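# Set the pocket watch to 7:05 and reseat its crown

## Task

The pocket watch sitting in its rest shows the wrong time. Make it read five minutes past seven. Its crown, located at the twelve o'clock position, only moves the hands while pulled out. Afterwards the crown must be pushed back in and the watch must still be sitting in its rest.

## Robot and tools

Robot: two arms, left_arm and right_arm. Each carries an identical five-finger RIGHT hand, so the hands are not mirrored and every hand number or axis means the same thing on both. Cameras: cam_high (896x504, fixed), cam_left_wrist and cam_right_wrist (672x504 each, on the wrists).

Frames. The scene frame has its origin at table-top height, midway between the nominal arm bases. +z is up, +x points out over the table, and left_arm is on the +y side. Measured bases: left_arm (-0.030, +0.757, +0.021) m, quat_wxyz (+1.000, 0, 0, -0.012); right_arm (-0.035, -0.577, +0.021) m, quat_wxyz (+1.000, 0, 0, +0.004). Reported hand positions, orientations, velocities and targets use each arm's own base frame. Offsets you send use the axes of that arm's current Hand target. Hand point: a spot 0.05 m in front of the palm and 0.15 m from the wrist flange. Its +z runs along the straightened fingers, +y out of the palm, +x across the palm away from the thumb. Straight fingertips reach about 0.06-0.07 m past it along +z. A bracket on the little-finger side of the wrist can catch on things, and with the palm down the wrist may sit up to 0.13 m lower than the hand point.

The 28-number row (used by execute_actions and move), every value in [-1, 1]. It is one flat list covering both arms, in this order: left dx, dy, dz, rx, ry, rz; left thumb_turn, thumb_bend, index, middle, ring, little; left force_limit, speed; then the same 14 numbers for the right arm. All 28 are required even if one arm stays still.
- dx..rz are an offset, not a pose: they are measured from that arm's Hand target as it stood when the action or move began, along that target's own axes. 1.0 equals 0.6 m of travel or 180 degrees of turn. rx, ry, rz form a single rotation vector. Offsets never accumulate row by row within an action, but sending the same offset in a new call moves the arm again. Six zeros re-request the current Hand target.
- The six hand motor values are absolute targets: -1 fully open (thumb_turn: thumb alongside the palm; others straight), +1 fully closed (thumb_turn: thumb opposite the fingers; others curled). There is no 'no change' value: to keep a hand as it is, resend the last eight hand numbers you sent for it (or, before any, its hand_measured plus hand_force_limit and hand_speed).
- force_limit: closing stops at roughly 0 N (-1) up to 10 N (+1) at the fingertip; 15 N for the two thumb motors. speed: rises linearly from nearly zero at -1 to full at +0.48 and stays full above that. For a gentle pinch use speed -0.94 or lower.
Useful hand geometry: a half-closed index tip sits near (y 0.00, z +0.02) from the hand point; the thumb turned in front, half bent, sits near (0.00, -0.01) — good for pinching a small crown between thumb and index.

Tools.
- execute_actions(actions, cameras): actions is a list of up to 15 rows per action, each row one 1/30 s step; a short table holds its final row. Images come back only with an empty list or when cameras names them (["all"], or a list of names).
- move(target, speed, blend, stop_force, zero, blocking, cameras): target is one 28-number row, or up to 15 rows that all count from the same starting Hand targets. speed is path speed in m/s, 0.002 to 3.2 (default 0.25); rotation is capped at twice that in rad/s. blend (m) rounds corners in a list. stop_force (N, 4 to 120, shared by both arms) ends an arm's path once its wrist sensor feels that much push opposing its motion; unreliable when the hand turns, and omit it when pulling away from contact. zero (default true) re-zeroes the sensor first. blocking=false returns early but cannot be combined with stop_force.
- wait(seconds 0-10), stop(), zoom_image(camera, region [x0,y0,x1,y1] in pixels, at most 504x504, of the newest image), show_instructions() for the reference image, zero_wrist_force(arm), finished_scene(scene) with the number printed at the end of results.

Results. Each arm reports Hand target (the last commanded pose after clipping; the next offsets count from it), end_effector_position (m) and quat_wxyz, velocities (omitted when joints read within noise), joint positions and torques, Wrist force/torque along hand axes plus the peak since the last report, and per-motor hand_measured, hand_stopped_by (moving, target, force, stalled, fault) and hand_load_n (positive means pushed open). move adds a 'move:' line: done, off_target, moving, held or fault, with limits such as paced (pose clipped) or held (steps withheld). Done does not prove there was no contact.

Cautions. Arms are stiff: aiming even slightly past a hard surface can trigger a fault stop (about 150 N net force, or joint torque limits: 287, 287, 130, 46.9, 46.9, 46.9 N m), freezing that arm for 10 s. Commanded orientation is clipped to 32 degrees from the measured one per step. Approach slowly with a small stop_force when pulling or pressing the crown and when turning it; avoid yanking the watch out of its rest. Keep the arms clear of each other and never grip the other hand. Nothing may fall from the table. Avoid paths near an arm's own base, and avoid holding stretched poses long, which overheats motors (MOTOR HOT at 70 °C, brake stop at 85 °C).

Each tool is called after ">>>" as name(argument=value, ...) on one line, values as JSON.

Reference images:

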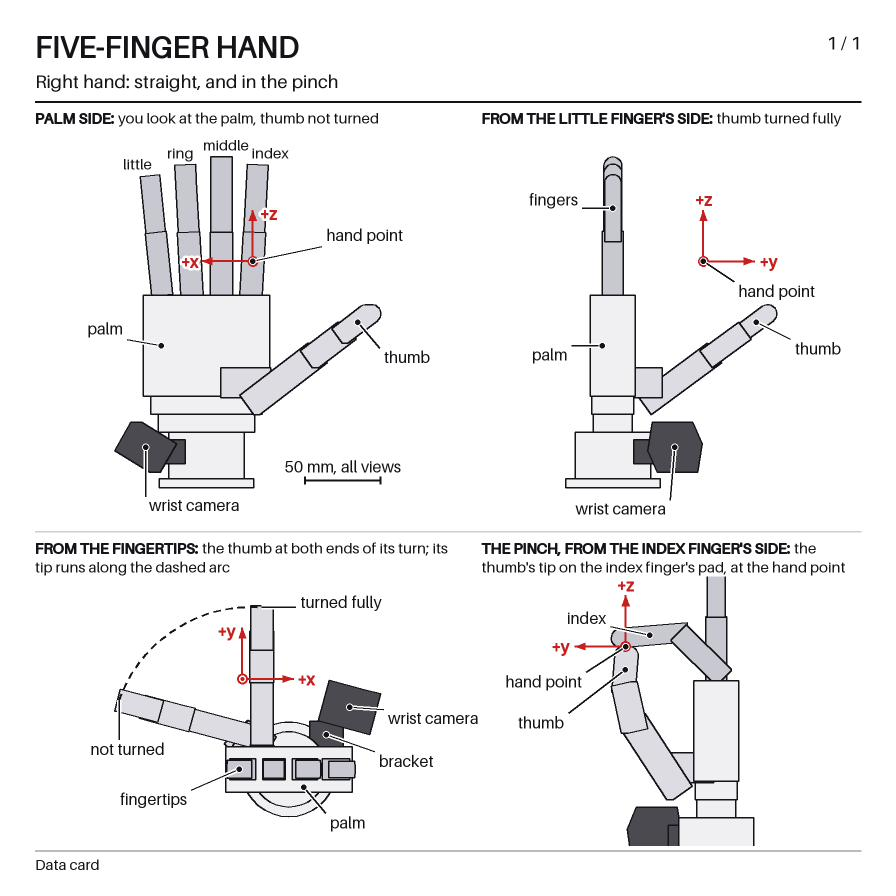

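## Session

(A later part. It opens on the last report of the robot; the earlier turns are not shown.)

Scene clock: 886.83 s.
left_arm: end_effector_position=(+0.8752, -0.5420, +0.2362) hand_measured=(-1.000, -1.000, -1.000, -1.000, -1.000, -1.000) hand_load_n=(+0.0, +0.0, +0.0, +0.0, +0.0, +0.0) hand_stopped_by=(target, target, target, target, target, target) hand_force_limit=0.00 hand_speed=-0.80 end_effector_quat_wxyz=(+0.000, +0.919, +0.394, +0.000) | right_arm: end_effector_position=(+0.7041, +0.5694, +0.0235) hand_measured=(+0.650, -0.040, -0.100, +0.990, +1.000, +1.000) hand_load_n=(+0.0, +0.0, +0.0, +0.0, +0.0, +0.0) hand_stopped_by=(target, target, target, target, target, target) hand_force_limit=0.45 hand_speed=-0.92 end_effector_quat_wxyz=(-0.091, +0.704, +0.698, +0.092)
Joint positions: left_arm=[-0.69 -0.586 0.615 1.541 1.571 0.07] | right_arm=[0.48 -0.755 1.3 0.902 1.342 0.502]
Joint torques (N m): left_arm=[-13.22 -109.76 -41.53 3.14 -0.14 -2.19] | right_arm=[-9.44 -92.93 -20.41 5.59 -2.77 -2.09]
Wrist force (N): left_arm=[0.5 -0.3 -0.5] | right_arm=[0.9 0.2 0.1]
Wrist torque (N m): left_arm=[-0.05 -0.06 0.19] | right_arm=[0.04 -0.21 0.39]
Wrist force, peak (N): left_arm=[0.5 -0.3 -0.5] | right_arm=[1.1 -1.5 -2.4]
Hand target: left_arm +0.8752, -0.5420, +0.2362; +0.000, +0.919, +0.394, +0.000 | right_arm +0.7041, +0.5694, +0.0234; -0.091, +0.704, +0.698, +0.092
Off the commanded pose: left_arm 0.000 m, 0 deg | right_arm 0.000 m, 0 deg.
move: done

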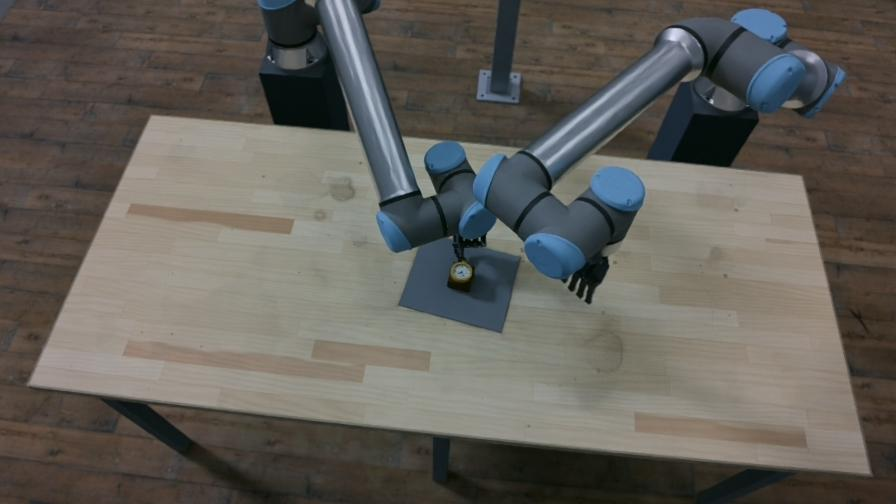

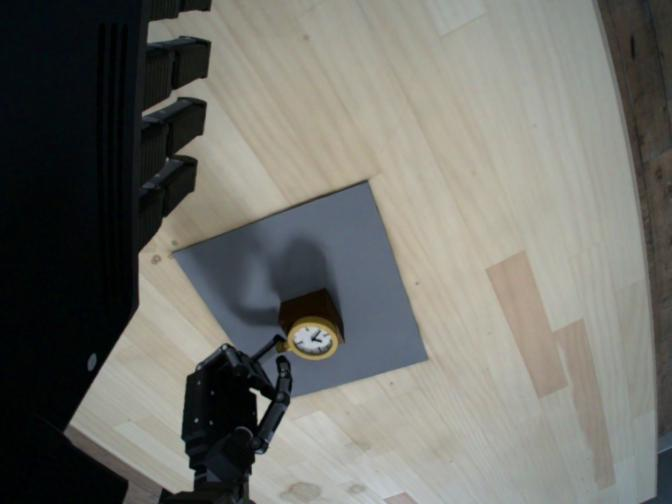

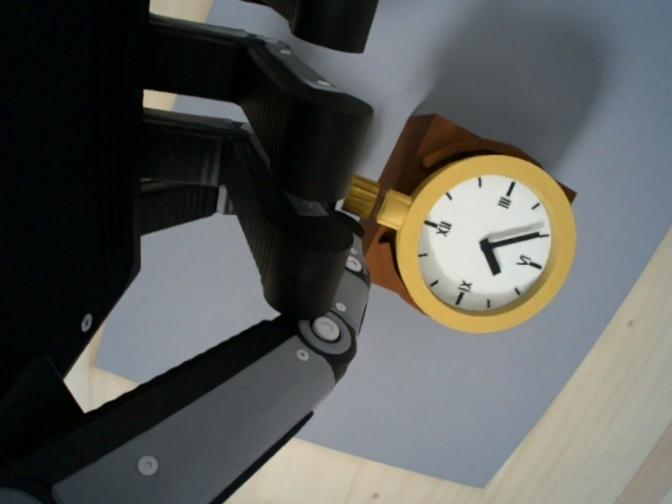

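>>> move(target=[[0,0,0,0,0,0,-1,-1,-1,-1,-1,-1,0,-0.8, 0,-0.03,0,0,0,0,0.65,-0.04,-0.1,0.99,1,1,0.45,-0.92],[0,0,0,0,0,0,-1,-1,-1,-1,-1,-1,0,-0.8, -0.006,-0.03,0.002,0,0.3333,0,0.65,-0.04,-0.1,0.99,1,1,0.45,-0.92]], speed=[0.06,0.25], cameras=["all"])

>>> zoom_image(camera="cam_right_wrist", region=[320, 90, 620, 390])

>>> zoom_image(camera="cam_left_wrist", region=[220, 280, 350, 380])

>>> zoom_image(camera="cam_high", region=[410, 220, 510, 310])

Scene clock: 905.43 s.
left_arm: end_effector_position=(+0.8752, -0.5420, +0.2362) hand_measured=(-1.000, -1.000, -1.000, -1.000, -1.000, -1.000) hand_load_n=(+0.0, -0.5, +0.0, +0.0, +0.0, +0.0) hand_stopped_by=(target, target, target, target, target, target) hand_force_limit=0.00 hand_speed=-0.80 end_effector_quat_wxyz=(+0.000, +0.919, +0.394, +0.000) | right_arm: end_effector_position=(+0.6861, +0.5663, +0.0213) hand_measured=(+0.650, -0.040, -0.100, +0.990, +1.000, +1.000) hand_load_n=(+0.0, +0.0, +0.0, +0.0, +0.0, +0.0) hand_stopped_by=(target, target, target, target, target, target) hand_force_limit=0.45 hand_speed=-0.92 end_effector_quat_wxyz=(-0.428, +0.564, +0.559, +0.432)
Joint positions: left_arm=[-0.69 -0.586 0.615 1.541 1.571 0.07] | right_arm=[0.219 -0.845 1.728 -0.006 0.346 0.724]
Joint torques (N m): left_arm=[-12.17 -108.6 -41.3 3.19 -0.28 -2.48] | right_arm=[17.62 -67.26 -32.72 2.74 -3.93 0.06]
Wrist force (N): left_arm=[-0.1 -0.1 -0.1] | right_arm=[2.1 0.4 0.7]
Wrist torque (N m): left_arm=[-0.03 0.02 0.15] | right_arm=[-0.04 -0.58 0.53]
Wrist force, peak (N): left_arm=[0.1 -0.8 -0.1] | right_arm=[2.5 0.8 1.0]
Hand target: left_arm +0.8752, -0.5420, +0.2362; +0.000, +0.919, +0.394, +0.000 | right_arm +0.6861, +0.5664, +0.0213; -0.428, +0.564, +0.559, +0.432
Off the commanded pose: left_arm 0.000 m, 0 deg | right_arm 0.000 m, 0 deg.
move: done

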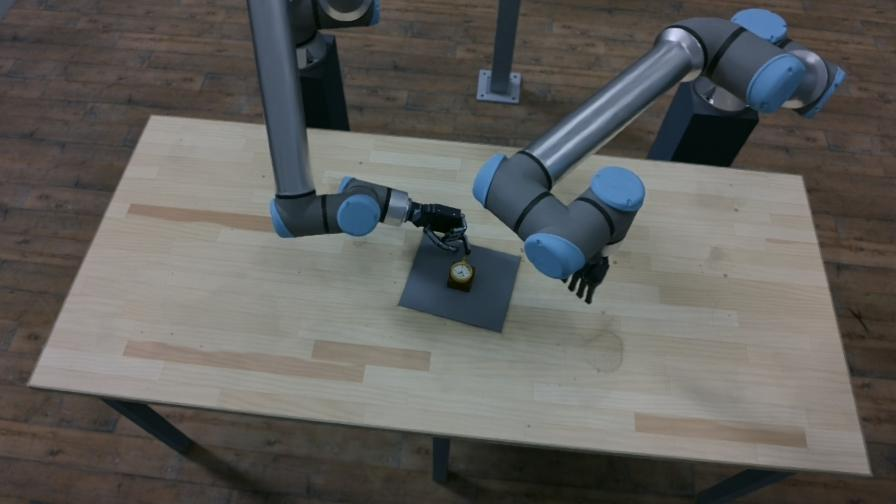

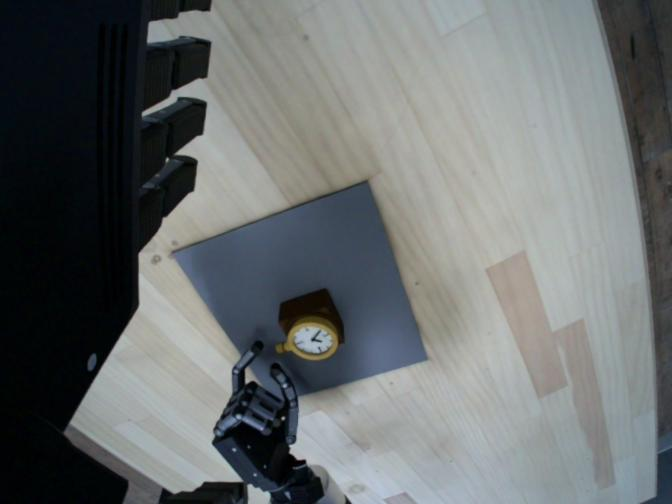

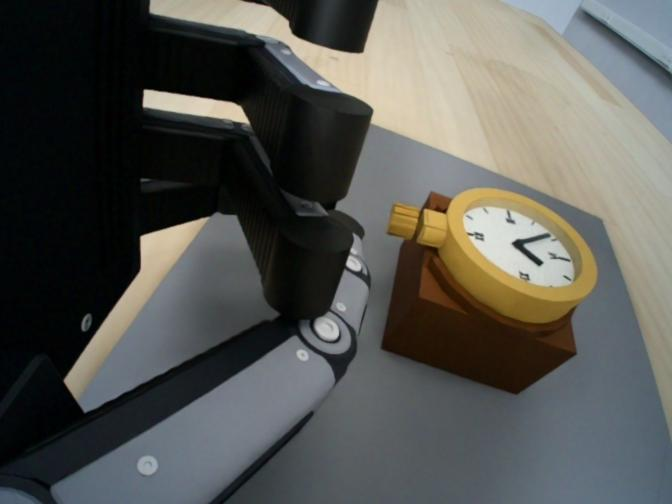

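Scaled by 1.680 from the camera's 672x504 image, which has a finer 960x720 frame.

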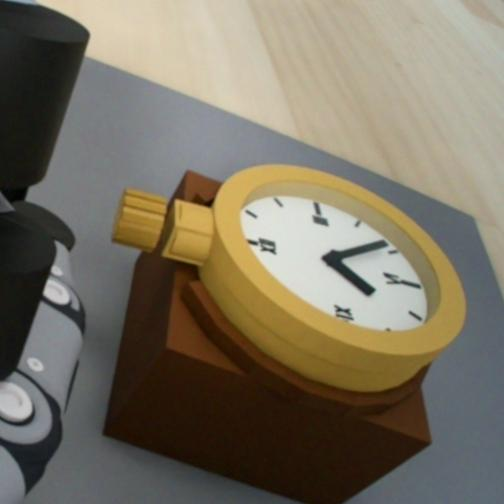

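Scaled by 3.877 from the camera's 672x504 image, which has a finer 960x720 frame.

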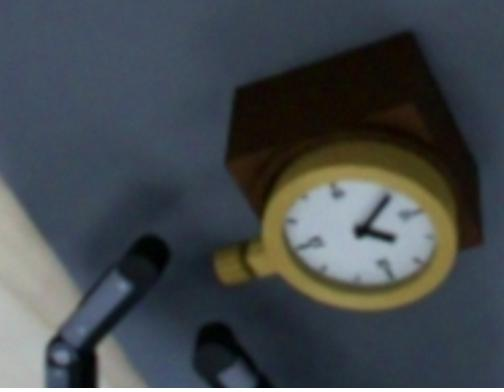

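Scaled by 5.040 from the camera's 896x504 image, which has a finer 1280x720 frame.

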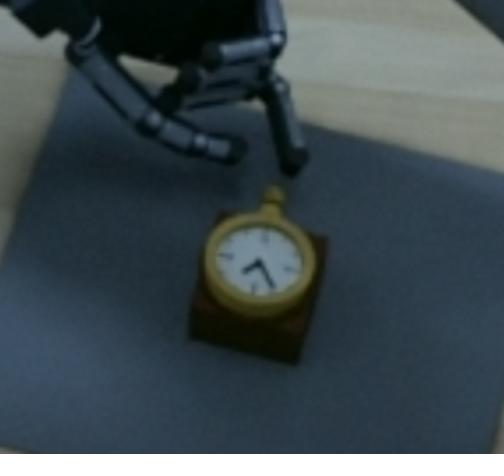

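>>> move(target=[0,0,0,0,0,0,-1,-1,-1,-1,-1,-1,0,-0.8, -0.005,0,0.009,-0.0537,0,0.0144,0.65,-0.04,-0.1,0.99,1,1,0.45,-0.92], speed=0.1, cameras=["all"])

>>> zoom_image(camera="cam_right_wrist", region=[320, 90, 620, 390])

>>> zoom_image(camera="cam_left_wrist", region=[220, 280, 350, 380])

>>> zoom_image(camera="cam_high", region=[410, 220, 510, 310])

Scene clock: 930.40 s.
left_arm: end_effector_position=(+0.8752, -0.5420, +0.2362) hand_measured=(-1.000, -1.000, -1.000, -1.000, -1.000, -1.000) hand_load_n=(+0.0, +0.0, +0.0, +0.0, +0.0, +0.0) hand_stopped_by=(target, target, target, target, target, target) hand_force_limit=0.00 hand_speed=-0.80 end_effector_quat_wxyz=(+0.000, +0.919, +0.394, +0.000) | right_arm: end_effector_position=(+0.6860, +0.5709, +0.0171) hand_measured=(+0.650, -0.040, -0.100, +0.990, +1.000, +1.000) hand_load_n=(+0.0, +0.0, +0.0, +0.0, +0.0, +0.0) hand_stopped_by=(target, target, target, target, target, target) hand_force_limit=0.45 hand_speed=-0.92 end_effector_quat_wxyz=(-0.389, +0.610, +0.508, +0.468)
Joint positions: left_arm=[-0.69 -0.586 0.615 1.541 1.571 0.07] | right_arm=[0.262 -0.931 1.851 -0.359 0.512 1.07]
Joint torques (N m): left_arm=[-13.31 -109.47 -41.45 3.33 -0.55 -2.3] | right_arm=[-15.05 -53.52 -33.57 4.11 -2.14 -1.28]
Wrist force (N): left_arm=[-0.3 -0.1 -0.1] | right_arm=[2.6 0.1 0.8]
Wrist torque (N m): left_arm=[-0.02 0.03 0.15] | right_arm=[-0.11 -0.66 0.56]
Wrist force, peak (N): left_arm=[0.4 0.0 -0.6] | right_arm=[2.8 0.3 0.8]
Hand target: left_arm +0.8752, -0.5420, +0.2362; +0.000, +0.919, +0.394, +0.000 | right_arm +0.6861, +0.5708, +0.0170; -0.389, +0.610, +0.508, +0.468
Off the commanded pose: left_arm 0.000 m, 0 deg | right_arm 0.000 m, 0 deg.
move: done

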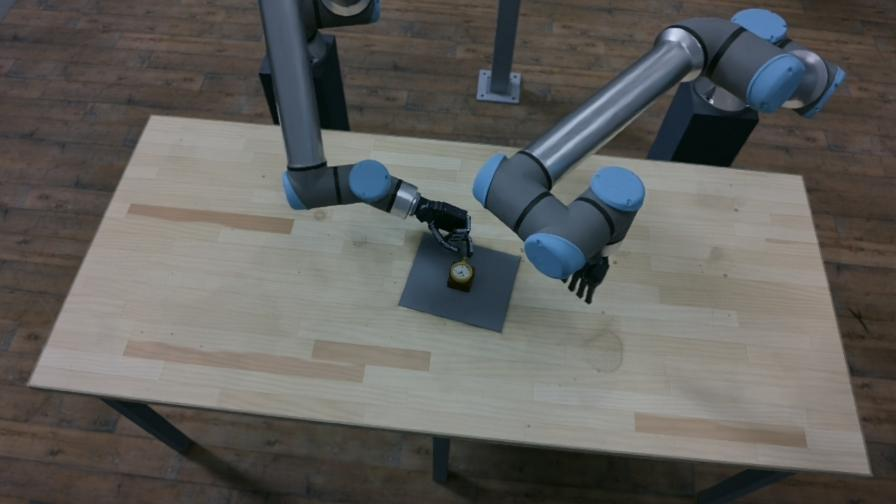

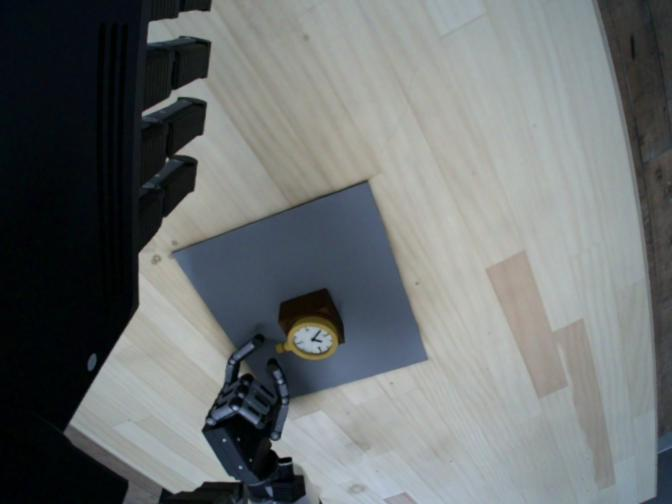

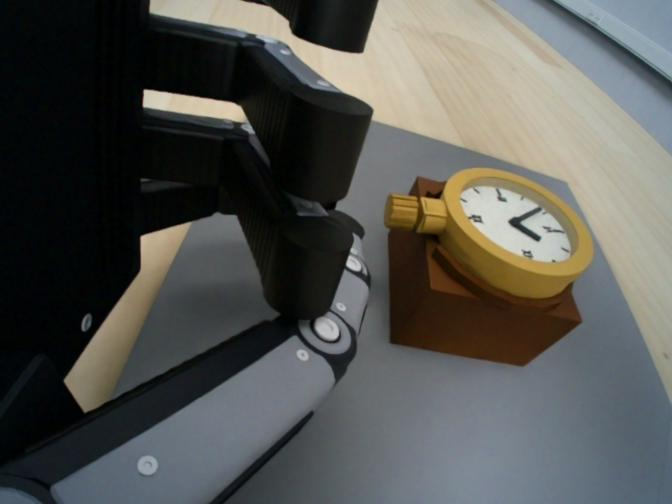

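Scaled by 1.680 from the camera's 672x504 image, which has a finer 960x720 frame.

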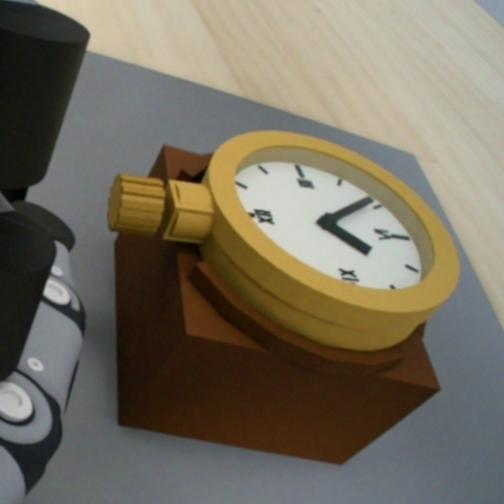

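Scaled by 3.877 from the camera's 672x504 image, which has a finer 960x720 frame.

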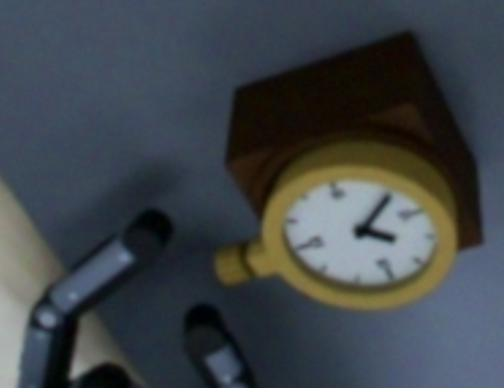

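Scaled by 5.040 from the camera's 896x504 image, which has a finer 1280x720 frame.

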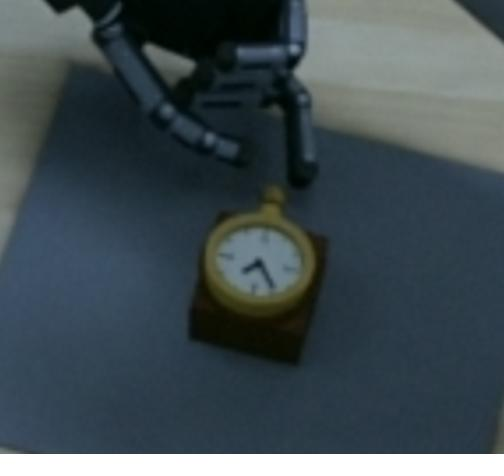

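>>> move(target=[[0,0,0,0,0,0,-1,-1,-1,-1,-1,-1,0,-0.8, 0.0015,0.012,0.0047,0,0,0,0.65,-0.04,0.0,0.99,1,1,0.45,-0.92],[0,0,0,0,0,0,-1,-1,-1,-1,-1,-1,0,-0.8, 0.0015,0.0298,0.0047,0,0,0,0.65,-0.04,0.0,0.99,1,1,0.45,-0.92]], speed=[0.05,0.03], cameras=["all"])

>>> zoom_image(camera="cam_right_wrist", region=[320, 90, 620, 390])

>>> zoom_image(camera="cam_left_wrist", region=[220, 280, 350, 380])

>>> zoom_image(camera="cam_high", region=[410, 220, 510, 310])

Scene clock: 955.60 s.
left_arm: end_effector_position=(+0.8752, -0.5420, +0.2362) hand_measured=(-1.000, -1.000, -1.000, -1.000, -1.000, -1.000) hand_load_n=(+0.0, +0.0, +0.0, +0.0, +0.0, +0.0) hand_stopped_by=(target, target, target, target, target, target) hand_force_limit=0.00 hand_speed=-0.80 end_effector_quat_wxyz=(+0.000, +0.919, +0.394, +0.000) | right_arm: end_effector_position=(+0.7044, +0.5704, +0.0171) hand_measured=(+0.650, -0.040, +0.000, +0.990, +1.000, +1.000) hand_load_n=(+0.0, +0.0, +0.0, +0.0, +0.0, +0.0) hand_stopped_by=(target, target, target, target, target, target) hand_force_limit=0.45 hand_speed=-0.92 end_effector_quat_wxyz=(-0.389, +0.610, +0.508, +0.468)
Joint positions: left_arm=[-0.69 -0.586 0.615 1.541 1.571 0.07] | right_arm=[0.254 -0.913 1.814 -0.333 0.506 1.061]
Joint torques (N m): left_arm=[-12.41 -107.64 -41.95 3.41 -0.6 -2.1] | right_arm=[10.52 -88.38 -13.69 -1.03 -0.9 0.04]
Wrist force (N): left_arm=[-0.2 -0.5 -0.1] | right_arm=[2.8 0.4 0.8]
Wrist torque (N m): left_arm=[-0.10 0.03 0.14] | right_arm=[-0.06 -0.68 0.59]
Wrist force, peak (N): left_arm=[0.1 -0.7 -0.1] | right_arm=[2.0 -2.0 2.5]
Hand target: left_arm +0.8752, -0.5420, +0.2362; +0.000, +0.919, +0.394, +0.000 | right_arm +0.7042, +0.5705, +0.0171; -0.389, +0.610, +0.508, +0.468
Off the commanded pose: left_arm 0.000 m, 0 deg | right_arm 0.000 m, 0 deg.
move: done

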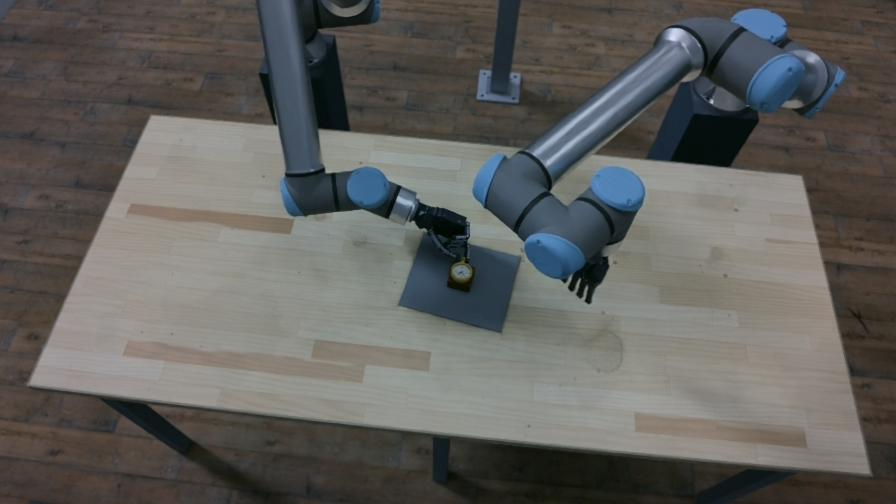

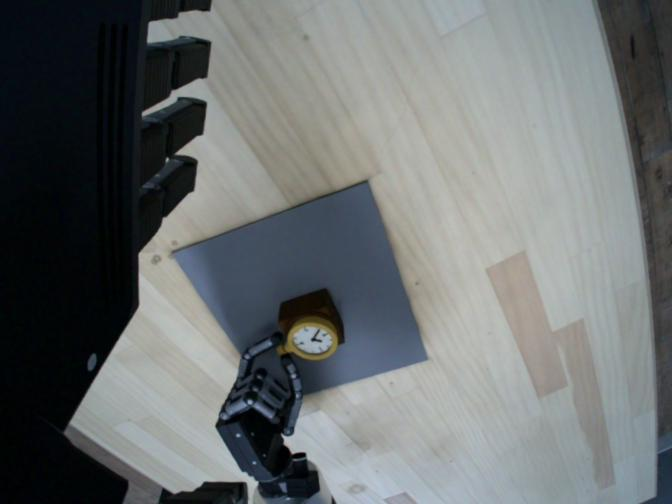

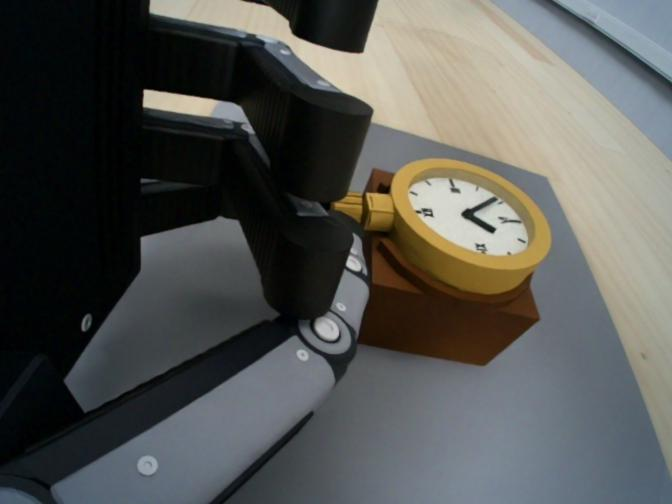

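Scaled by 1.680 from the camera's 672x504 image, which has a finer 960x720 frame.

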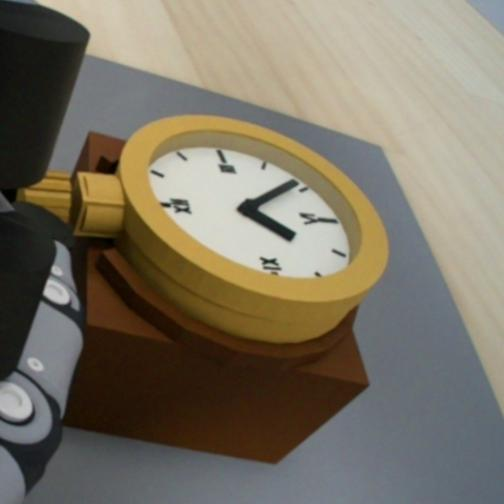

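Scaled by 3.877 from the camera's 672x504 image, which has a finer 960x720 frame.

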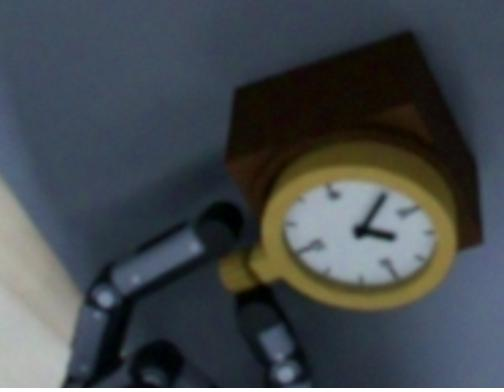

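Scaled by 5.040 from the camera's 896x504 image, which has a finer 1280x720 frame.

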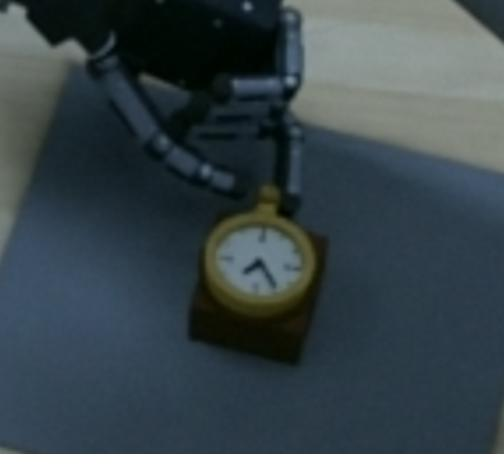

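>>> move(target=[[0,0,0,0,0,0,-1,-1,-1,-1,-1,-1,0,-0.8, 0,-0.0033,0.002,0,0,0,0.65,-0.04,0.0,0.99,1,1,0.45,-0.92],[0,0,0,0,0,0,-1,-1,-1,-1,-1,-1,0,-0.8, -0.0017,-0.0033,0.0083,0,0,0,0.65,-0.04,0.0,0.99,1,1,0.45,-0.92]], speed=0.02, cameras=["all"])

>>> zoom_image(camera="cam_right_wrist", region=[320, 90, 620, 390])

>>> zoom_image(camera="cam_left_wrist", region=[220, 280, 350, 380])

>>> zoom_image(camera="cam_high", region=[410, 220, 510, 310])

Scene clock: 976.37 s.
left_arm: end_effector_position=(+0.8752, -0.5420, +0.2362) hand_measured=(-1.000, -1.000, -1.000, -1.000, -1.000, -1.000) hand_load_n=(+0.0, -0.5, +0.0, +0.0, +0.0, +0.0) hand_stopped_by=(target, target, target, target, target, target) hand_force_limit=0.00 hand_speed=-0.80 end_effector_quat_wxyz=(+0.000, +0.919, +0.394, +0.000) | right_arm: end_effector_position=(+0.7031, +0.5755, +0.0148) hand_measured=(+0.650, -0.040, +0.000, +0.990, +1.000, +1.000) hand_load_n=(+0.0, +0.0, +0.0, +0.0, +0.0, +0.0) hand_stopped_by=(target, target, target, target, target, target) hand_force_limit=0.45 hand_speed=-0.92 end_effector_quat_wxyz=(-0.389, +0.610, +0.508, +0.468)
Joint positions: left_arm=[-0.69 -0.586 0.615 1.541 1.571 0.07] | right_arm=[0.262 -0.91 1.813 -0.343 0.513 1.07]
Joint torques (N m): left_arm=[-12.95 -109.26 -42.04 3.53 -0.61 -2.23] | right_arm=[-9.93 -70.37 -27.72 1.12 -1.6 -0.54]
Wrist force (N): left_arm=[-0.1 -0.2 -0.1] | right_arm=[2.1 0.3 0.7]
Wrist torque (N m): left_arm=[-0.06 0.02 0.14] | right_arm=[-0.07 -0.57 0.19]
Wrist force, peak (N): left_arm=[0.2 0.0 -0.8] | right_arm=[2.9 0.5 0.9]
Hand target: left_arm +0.8752, -0.5420, +0.2362; +0.000, +0.919, +0.394, +0.000 | right_arm +0.7031, +0.5753, +0.0149; -0.389, +0.610, +0.508, +0.468
Off the commanded pose: left_arm 0.000 m, 0 deg | right_arm 0.000 m, 0 deg.
move: done

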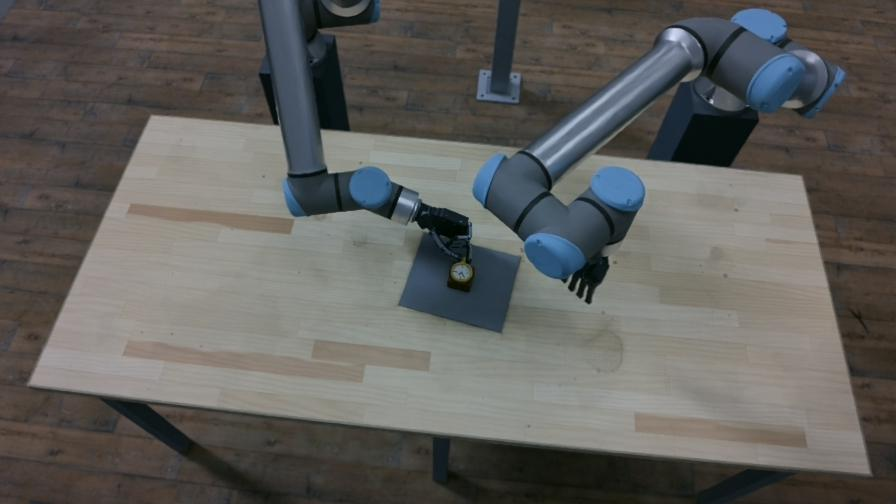

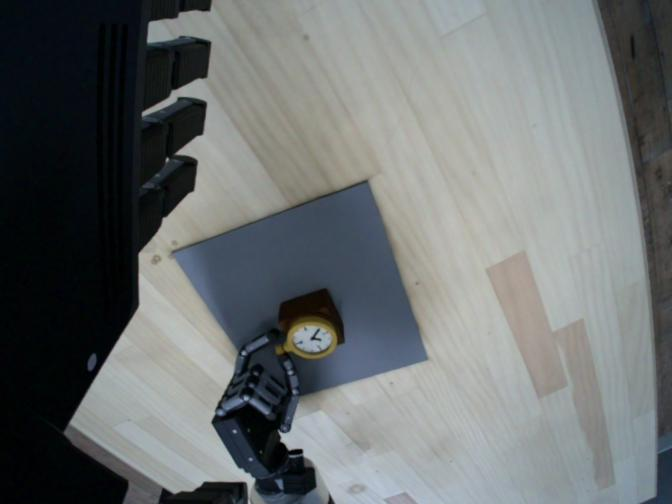

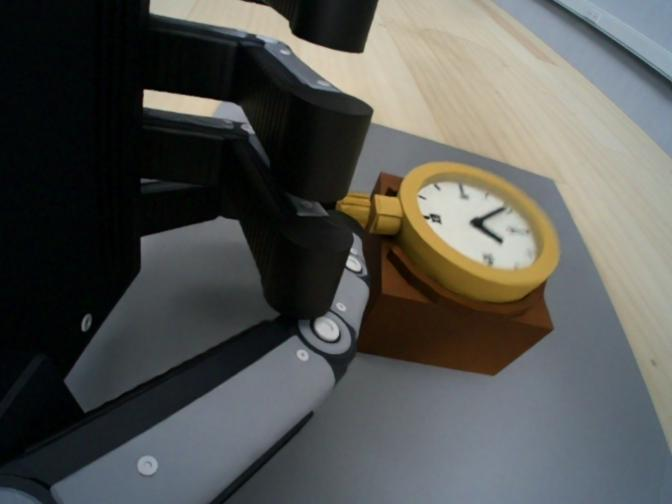

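Scaled by 1.680 from the camera's 672x504 image, which has a finer 960x720 frame.

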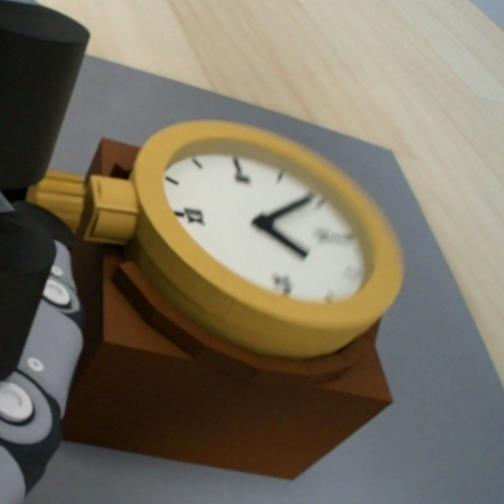

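Scaled by 3.877 from the camera's 672x504 image, which has a finer 960x720 frame.

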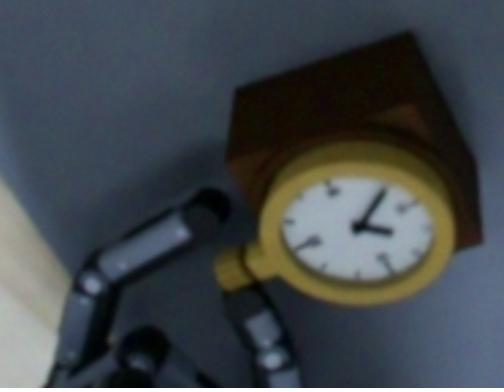

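Scaled by 5.040 from the camera's 896x504 image, which has a finer 1280x720 frame.

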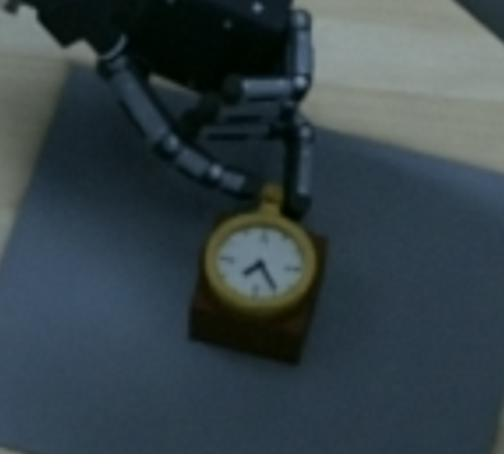

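>>> move(target=[0,0,0,0,0,0,-1,-1,-1,-1,-1,-1,0,-0.8, 0,0,0.0033,0,0,0,0.65,-0.04,0.0,0.99,1,1,0.45,-0.92], speed=0.015)

>>> move(target=[0,0,0,0,0,0,-1,-1,-1,-1,-1,-1,0,-0.8, 0,0,0,0,0,0,0.65,-0.04,0.5,0.99,1,1,0.45,-0.92], speed=0.015, cameras=["all"])

>>> zoom_image(camera="cam_right_wrist", region=[320, 90, 620, 390])

>>> zoom_image(camera="cam_left_wrist", region=[220, 280, 350, 380])

>>> zoom_image(camera="cam_high", region=[410, 220, 510, 310])

Scene clock: 983.80 s.
left_arm: end_effector_position=(+0.8752, -0.5420, +0.2362) hand_measured=(-1.000, -1.000, -1.000, -1.000, -1.000, -1.000) hand_load_n=(+0.0, +0.0, +0.0, +0.0, +0.0, +0.0) hand_stopped_by=(target, target, target, target, target, target) hand_force_limit=0.00 hand_speed=-0.80 end_effector_quat_wxyz=(+0.000, +0.919, +0.394, +0.000) | right_arm: end_effector_position=(+0.7035, +0.5772, +0.0144) hand_measured=(+0.650, -0.040, +0.000, +0.990, +1.000, +1.000) hand_load_n=(+0.0, +0.0, +0.0, +0.0, +0.0, +0.0) hand_stopped_by=(target, target, target, target, target, target) hand_force_limit=0.45 hand_speed=-0.92 end_effector_quat_wxyz=(-0.389, +0.610, +0.508, +0.468)
Joint positions: left_arm=[-0.69 -0.586 0.615 1.541 1.571 0.07] | right_arm=[0.264 -0.909 1.811 -0.344 0.515 1.072]
Joint torques (N m): left_arm=[-14.23 -109.24 -42.3 3.39 -0.58 -2.18] | right_arm=[12.67 -57.85 -32.58 -1.77 0.32 1.85]
Wrist force (N): left_arm=[-0.2 -0.4 -0.3] | right_arm=[2.6 -0.1 0.4]
Wrist torque (N m): left_arm=[-0.06 0.03 0.14] | right_arm=[-0.12 -0.61 0.20]
Wrist force, peak (N): left_arm=[-0.3 -0.1 -0.6] | right_arm=[2.9 0.5 0.2]
Hand target: left_arm +0.8752, -0.5420, +0.2362; +0.000, +0.919, +0.394, +0.000 | right_arm +0.7034, +0.5772, +0.0143; -0.389, +0.610, +0.508, +0.468
Off the commanded pose: left_arm 0.000 m, 0 deg | right_arm 0.000 m, 0 deg.
move: done

Scene clock: 984.57 s.
left_arm: end_effector_position=(+0.8752, -0.5420, +0.2362) hand_measured=(-1.000, -1.000, -1.000, -1.000, -1.000, -1.000) hand_load_n=(+0.0, +0.0, +0.0, +0.0, +0.0, +0.0) hand_stopped_by=(target, target, target, target, target, target) hand_force_limit=0.00 hand_speed=-0.80 end_effector_quat_wxyz=(+0.000, +0.919, +0.394, +0.000) | right_arm: end_effector_position=(+0.7035, +0.5772, +0.0144) hand_measured=(+0.650, -0.040, +0.110, +0.990, +1.000, +1.000) hand_load_n=(-1.5, +1.5, +9.5, +0.5, +0.0, +0.0) hand_stopped_by=(target, target, force, target, target, target) hand_force_limit=0.45 hand_speed=-0.92 end_effector_quat_wxyz=(-0.389, +0.610, +0.508, +0.468)
Joint positions: left_arm=[-0.69 -0.586 0.615 1.541 1.571 0.07] | right_arm=[0.264 -0.909 1.811 -0.344 0.515 1.072]
Joint torques (N m): left_arm=[-13.94 -108.71 -42.15 3.57 -0.75 -2.29] | right_arm=[4.92 -55.05 -24.41 0.4 -2.19 -1.71]
Wrist force (N): left_arm=[-0.1 -0.3 0.1] | right_arm=[1.3 -1.7 0.3]
Wrist torque (N m): left_arm=[-0.07 0.00 0.15] | right_arm=[-0.07 -0.56 0.17]
Wrist force, peak (N): left_arm=[0.4 -0.4 -0.1] | right_arm=[3.0 -0.1 0.6]
Hand target: left_arm +0.8752, -0.5420, +0.2362; +0.000, +0.919, +0.394, +0.000 | right_arm +0.7034, +0.5772, +0.0143; -0.389, +0.610, +0.508, +0.468
Off the commanded pose: left_arm 0.000 m, 0 deg | right_arm 0.000 m, 0 deg.
move: done

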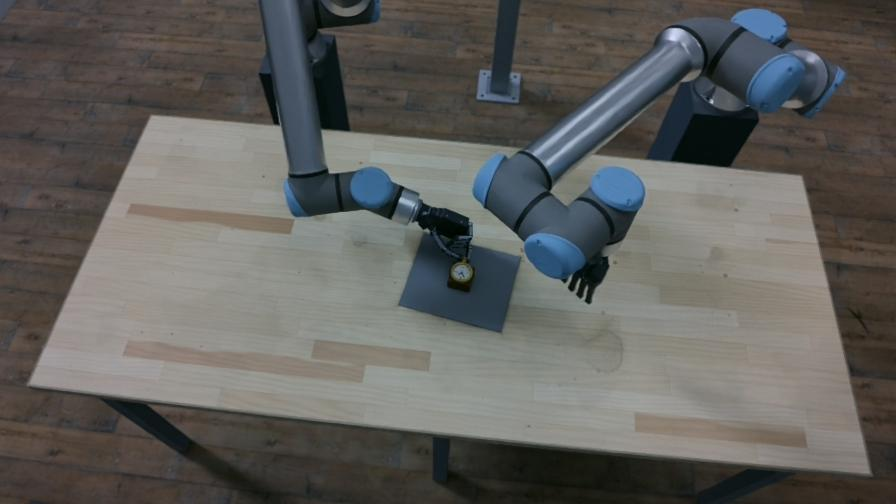

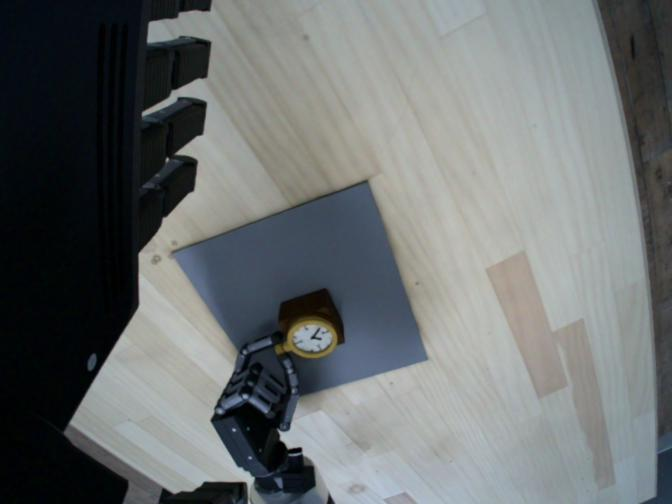

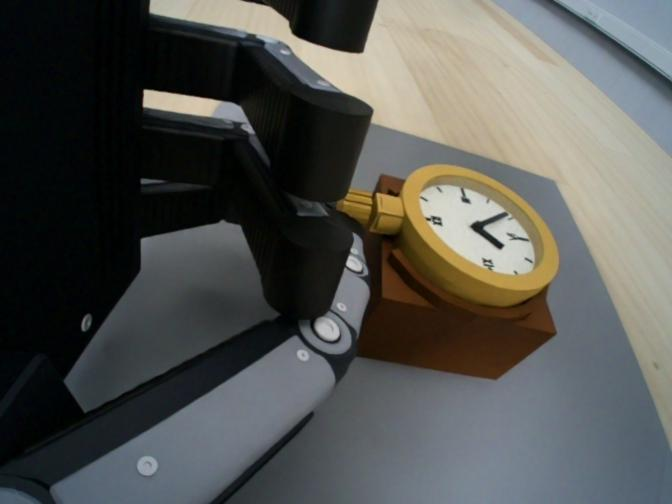

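Scaled by 1.680 from the camera's 672x504 image, which has a finer 960x720 frame.

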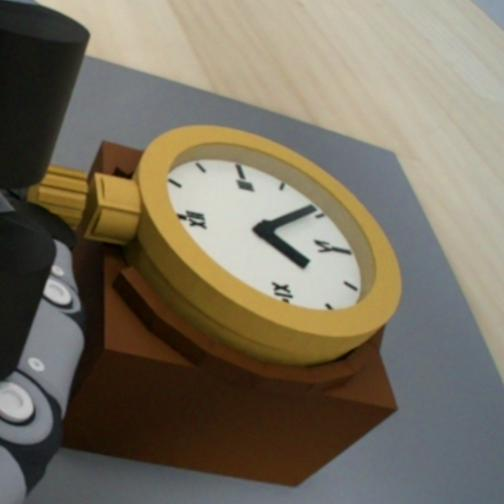

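Scaled by 3.877 from the camera's 672x504 image, which has a finer 960x720 frame.

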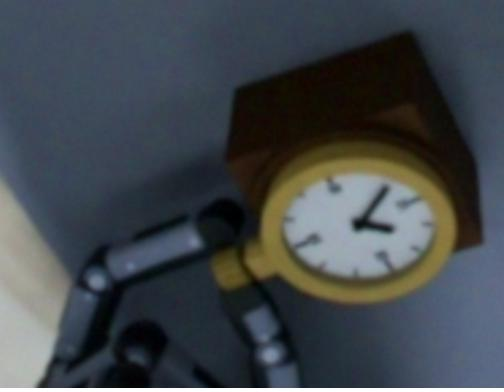

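Scaled by 5.040 from the camera's 896x504 image, which has a finer 1280x720 frame.

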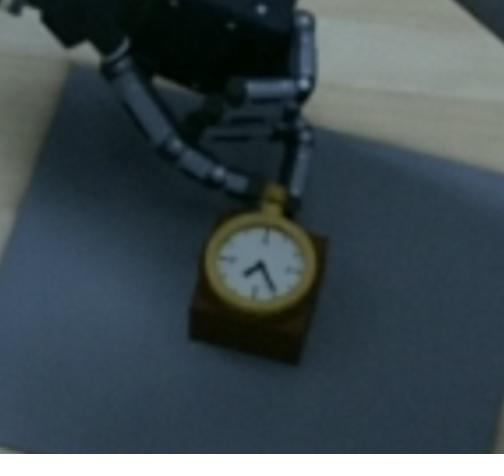

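>>> move(target=[[0,0,0,0,0,0,-1,-1,-1,-1,-1,-1,0,-0.8, 0,-0.0013,0,0,0,0,0.65,-0.04,0.5,0.99,1,1,0.45,-0.92],[0,0,0,0,0,0,-1,-1,-1,-1,-1,-1,0,-0.8, 0.002,-0.0013,-0.00125,0,-0.1111,0,0.65,-0.04,0.5,0.99,1,1,0.45,-0.92]], speed=[0.02,0.1], cameras=["all"])

>>> zoom_image(camera="cam_right_wrist", region=[320, 90, 620, 390])

>>> zoom_image(camera="cam_left_wrist", region=[220, 280, 350, 380])

>>> zoom_image(camera="cam_high", region=[410, 220, 510, 310])

Scene clock: 1002.43 s.
left_arm: end_effector_position=(+0.8752, -0.5420, +0.2362) hand_measured=(-1.000, -1.000, -1.000, -1.000, -1.000, -1.000) hand_load_n=(+0.0, -0.5, +0.0, +0.0, +0.0, +0.0) hand_stopped_by=(target, target, target, target, target, target) hand_force_limit=0.00 hand_speed=-0.80 end_effector_quat_wxyz=(+0.000, +0.919, +0.394, +0.000) | right_arm: end_effector_position=(+0.7026, +0.5771, +0.0157) hand_measured=(+0.650, -0.040, +0.110, +0.990, +1.000, +1.000) hand_load_n=(-2.0, -1.5, +8.0, +0.0, +0.0, +0.0) hand_stopped_by=(target, target, force, target, target, target) hand_force_limit=0.45 hand_speed=-0.92 end_effector_quat_wxyz=(-0.295, +0.682, +0.568, +0.355)
Joint positions: left_arm=[-0.69 -0.586 0.615 1.541 1.571 0.07] | right_arm=[0.328 -0.891 1.653 0.201 0.776 0.772]
Joint torques (N m): left_arm=[-12.86 -108.79 -42.04 3.72 -0.6 -2.19] | right_arm=[-13.49 -72.47 -15.52 0.19 -2.1 2.74]
Wrist force (N): left_arm=[0.0 0.0 -0.1] | right_arm=[3.5 0.2 -1.5]
Wrist torque (N m): left_arm=[-0.02 0.00 0.16] | right_arm=[-0.06 -0.40 0.23]
Wrist force, peak (N): left_arm=[0.4 0.0 -0.5] | right_arm=[3.8 -0.9 -2.4]
Hand target: left_arm +0.8752, -0.5420, +0.2362; +0.000, +0.919, +0.394, +0.000 | right_arm +0.7026, +0.5769, +0.0157; -0.295, +0.682, +0.568, +0.355
Off the commanded pose: left_arm 0.000 m, 0 deg | right_arm 0.000 m, 0 deg.
move: done

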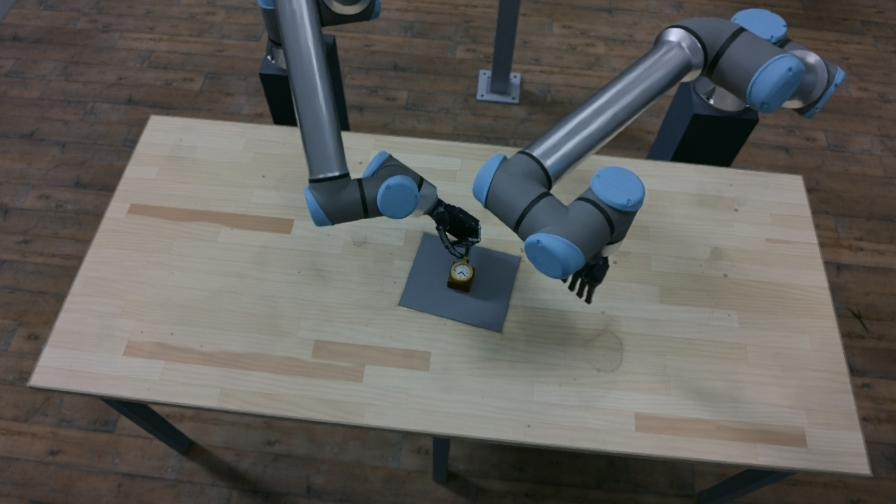

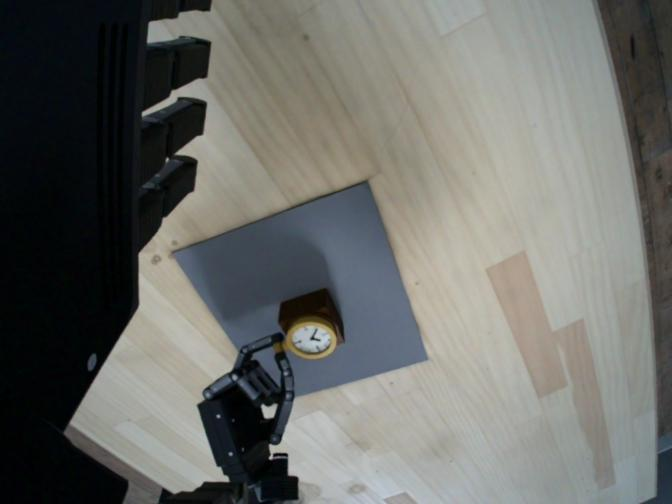

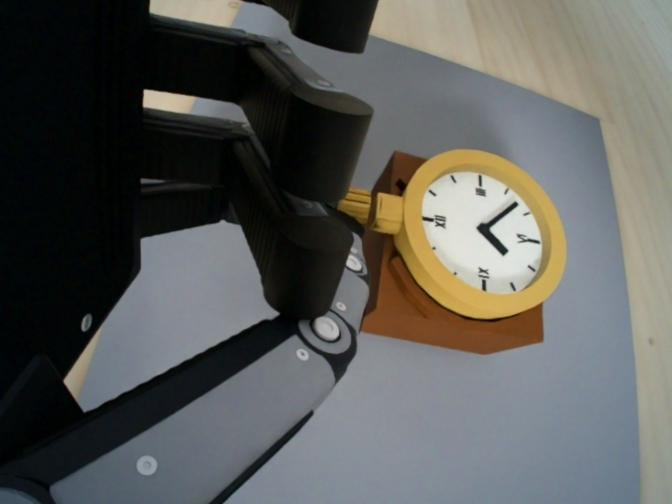

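Scaled by 1.680 from the camera's 672x504 image, which has a finer 960x720 frame.

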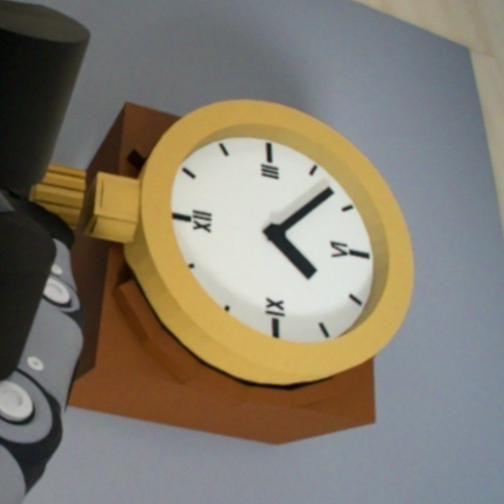

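Scaled by 3.877 from the camera's 672x504 image, which has a finer 960x720 frame.

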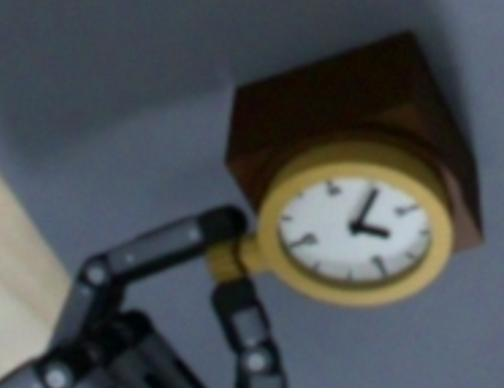

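Scaled by 5.040 from the camera's 896x504 image, which has a finer 1280x720 frame.

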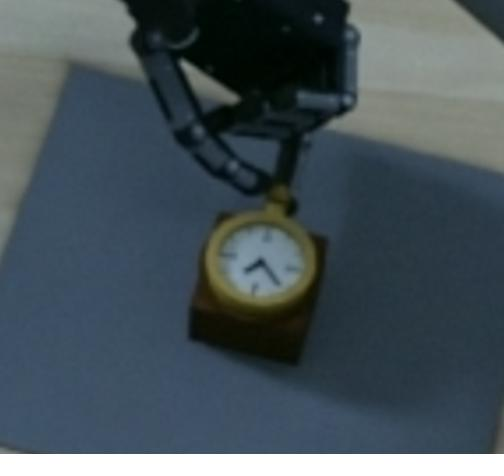

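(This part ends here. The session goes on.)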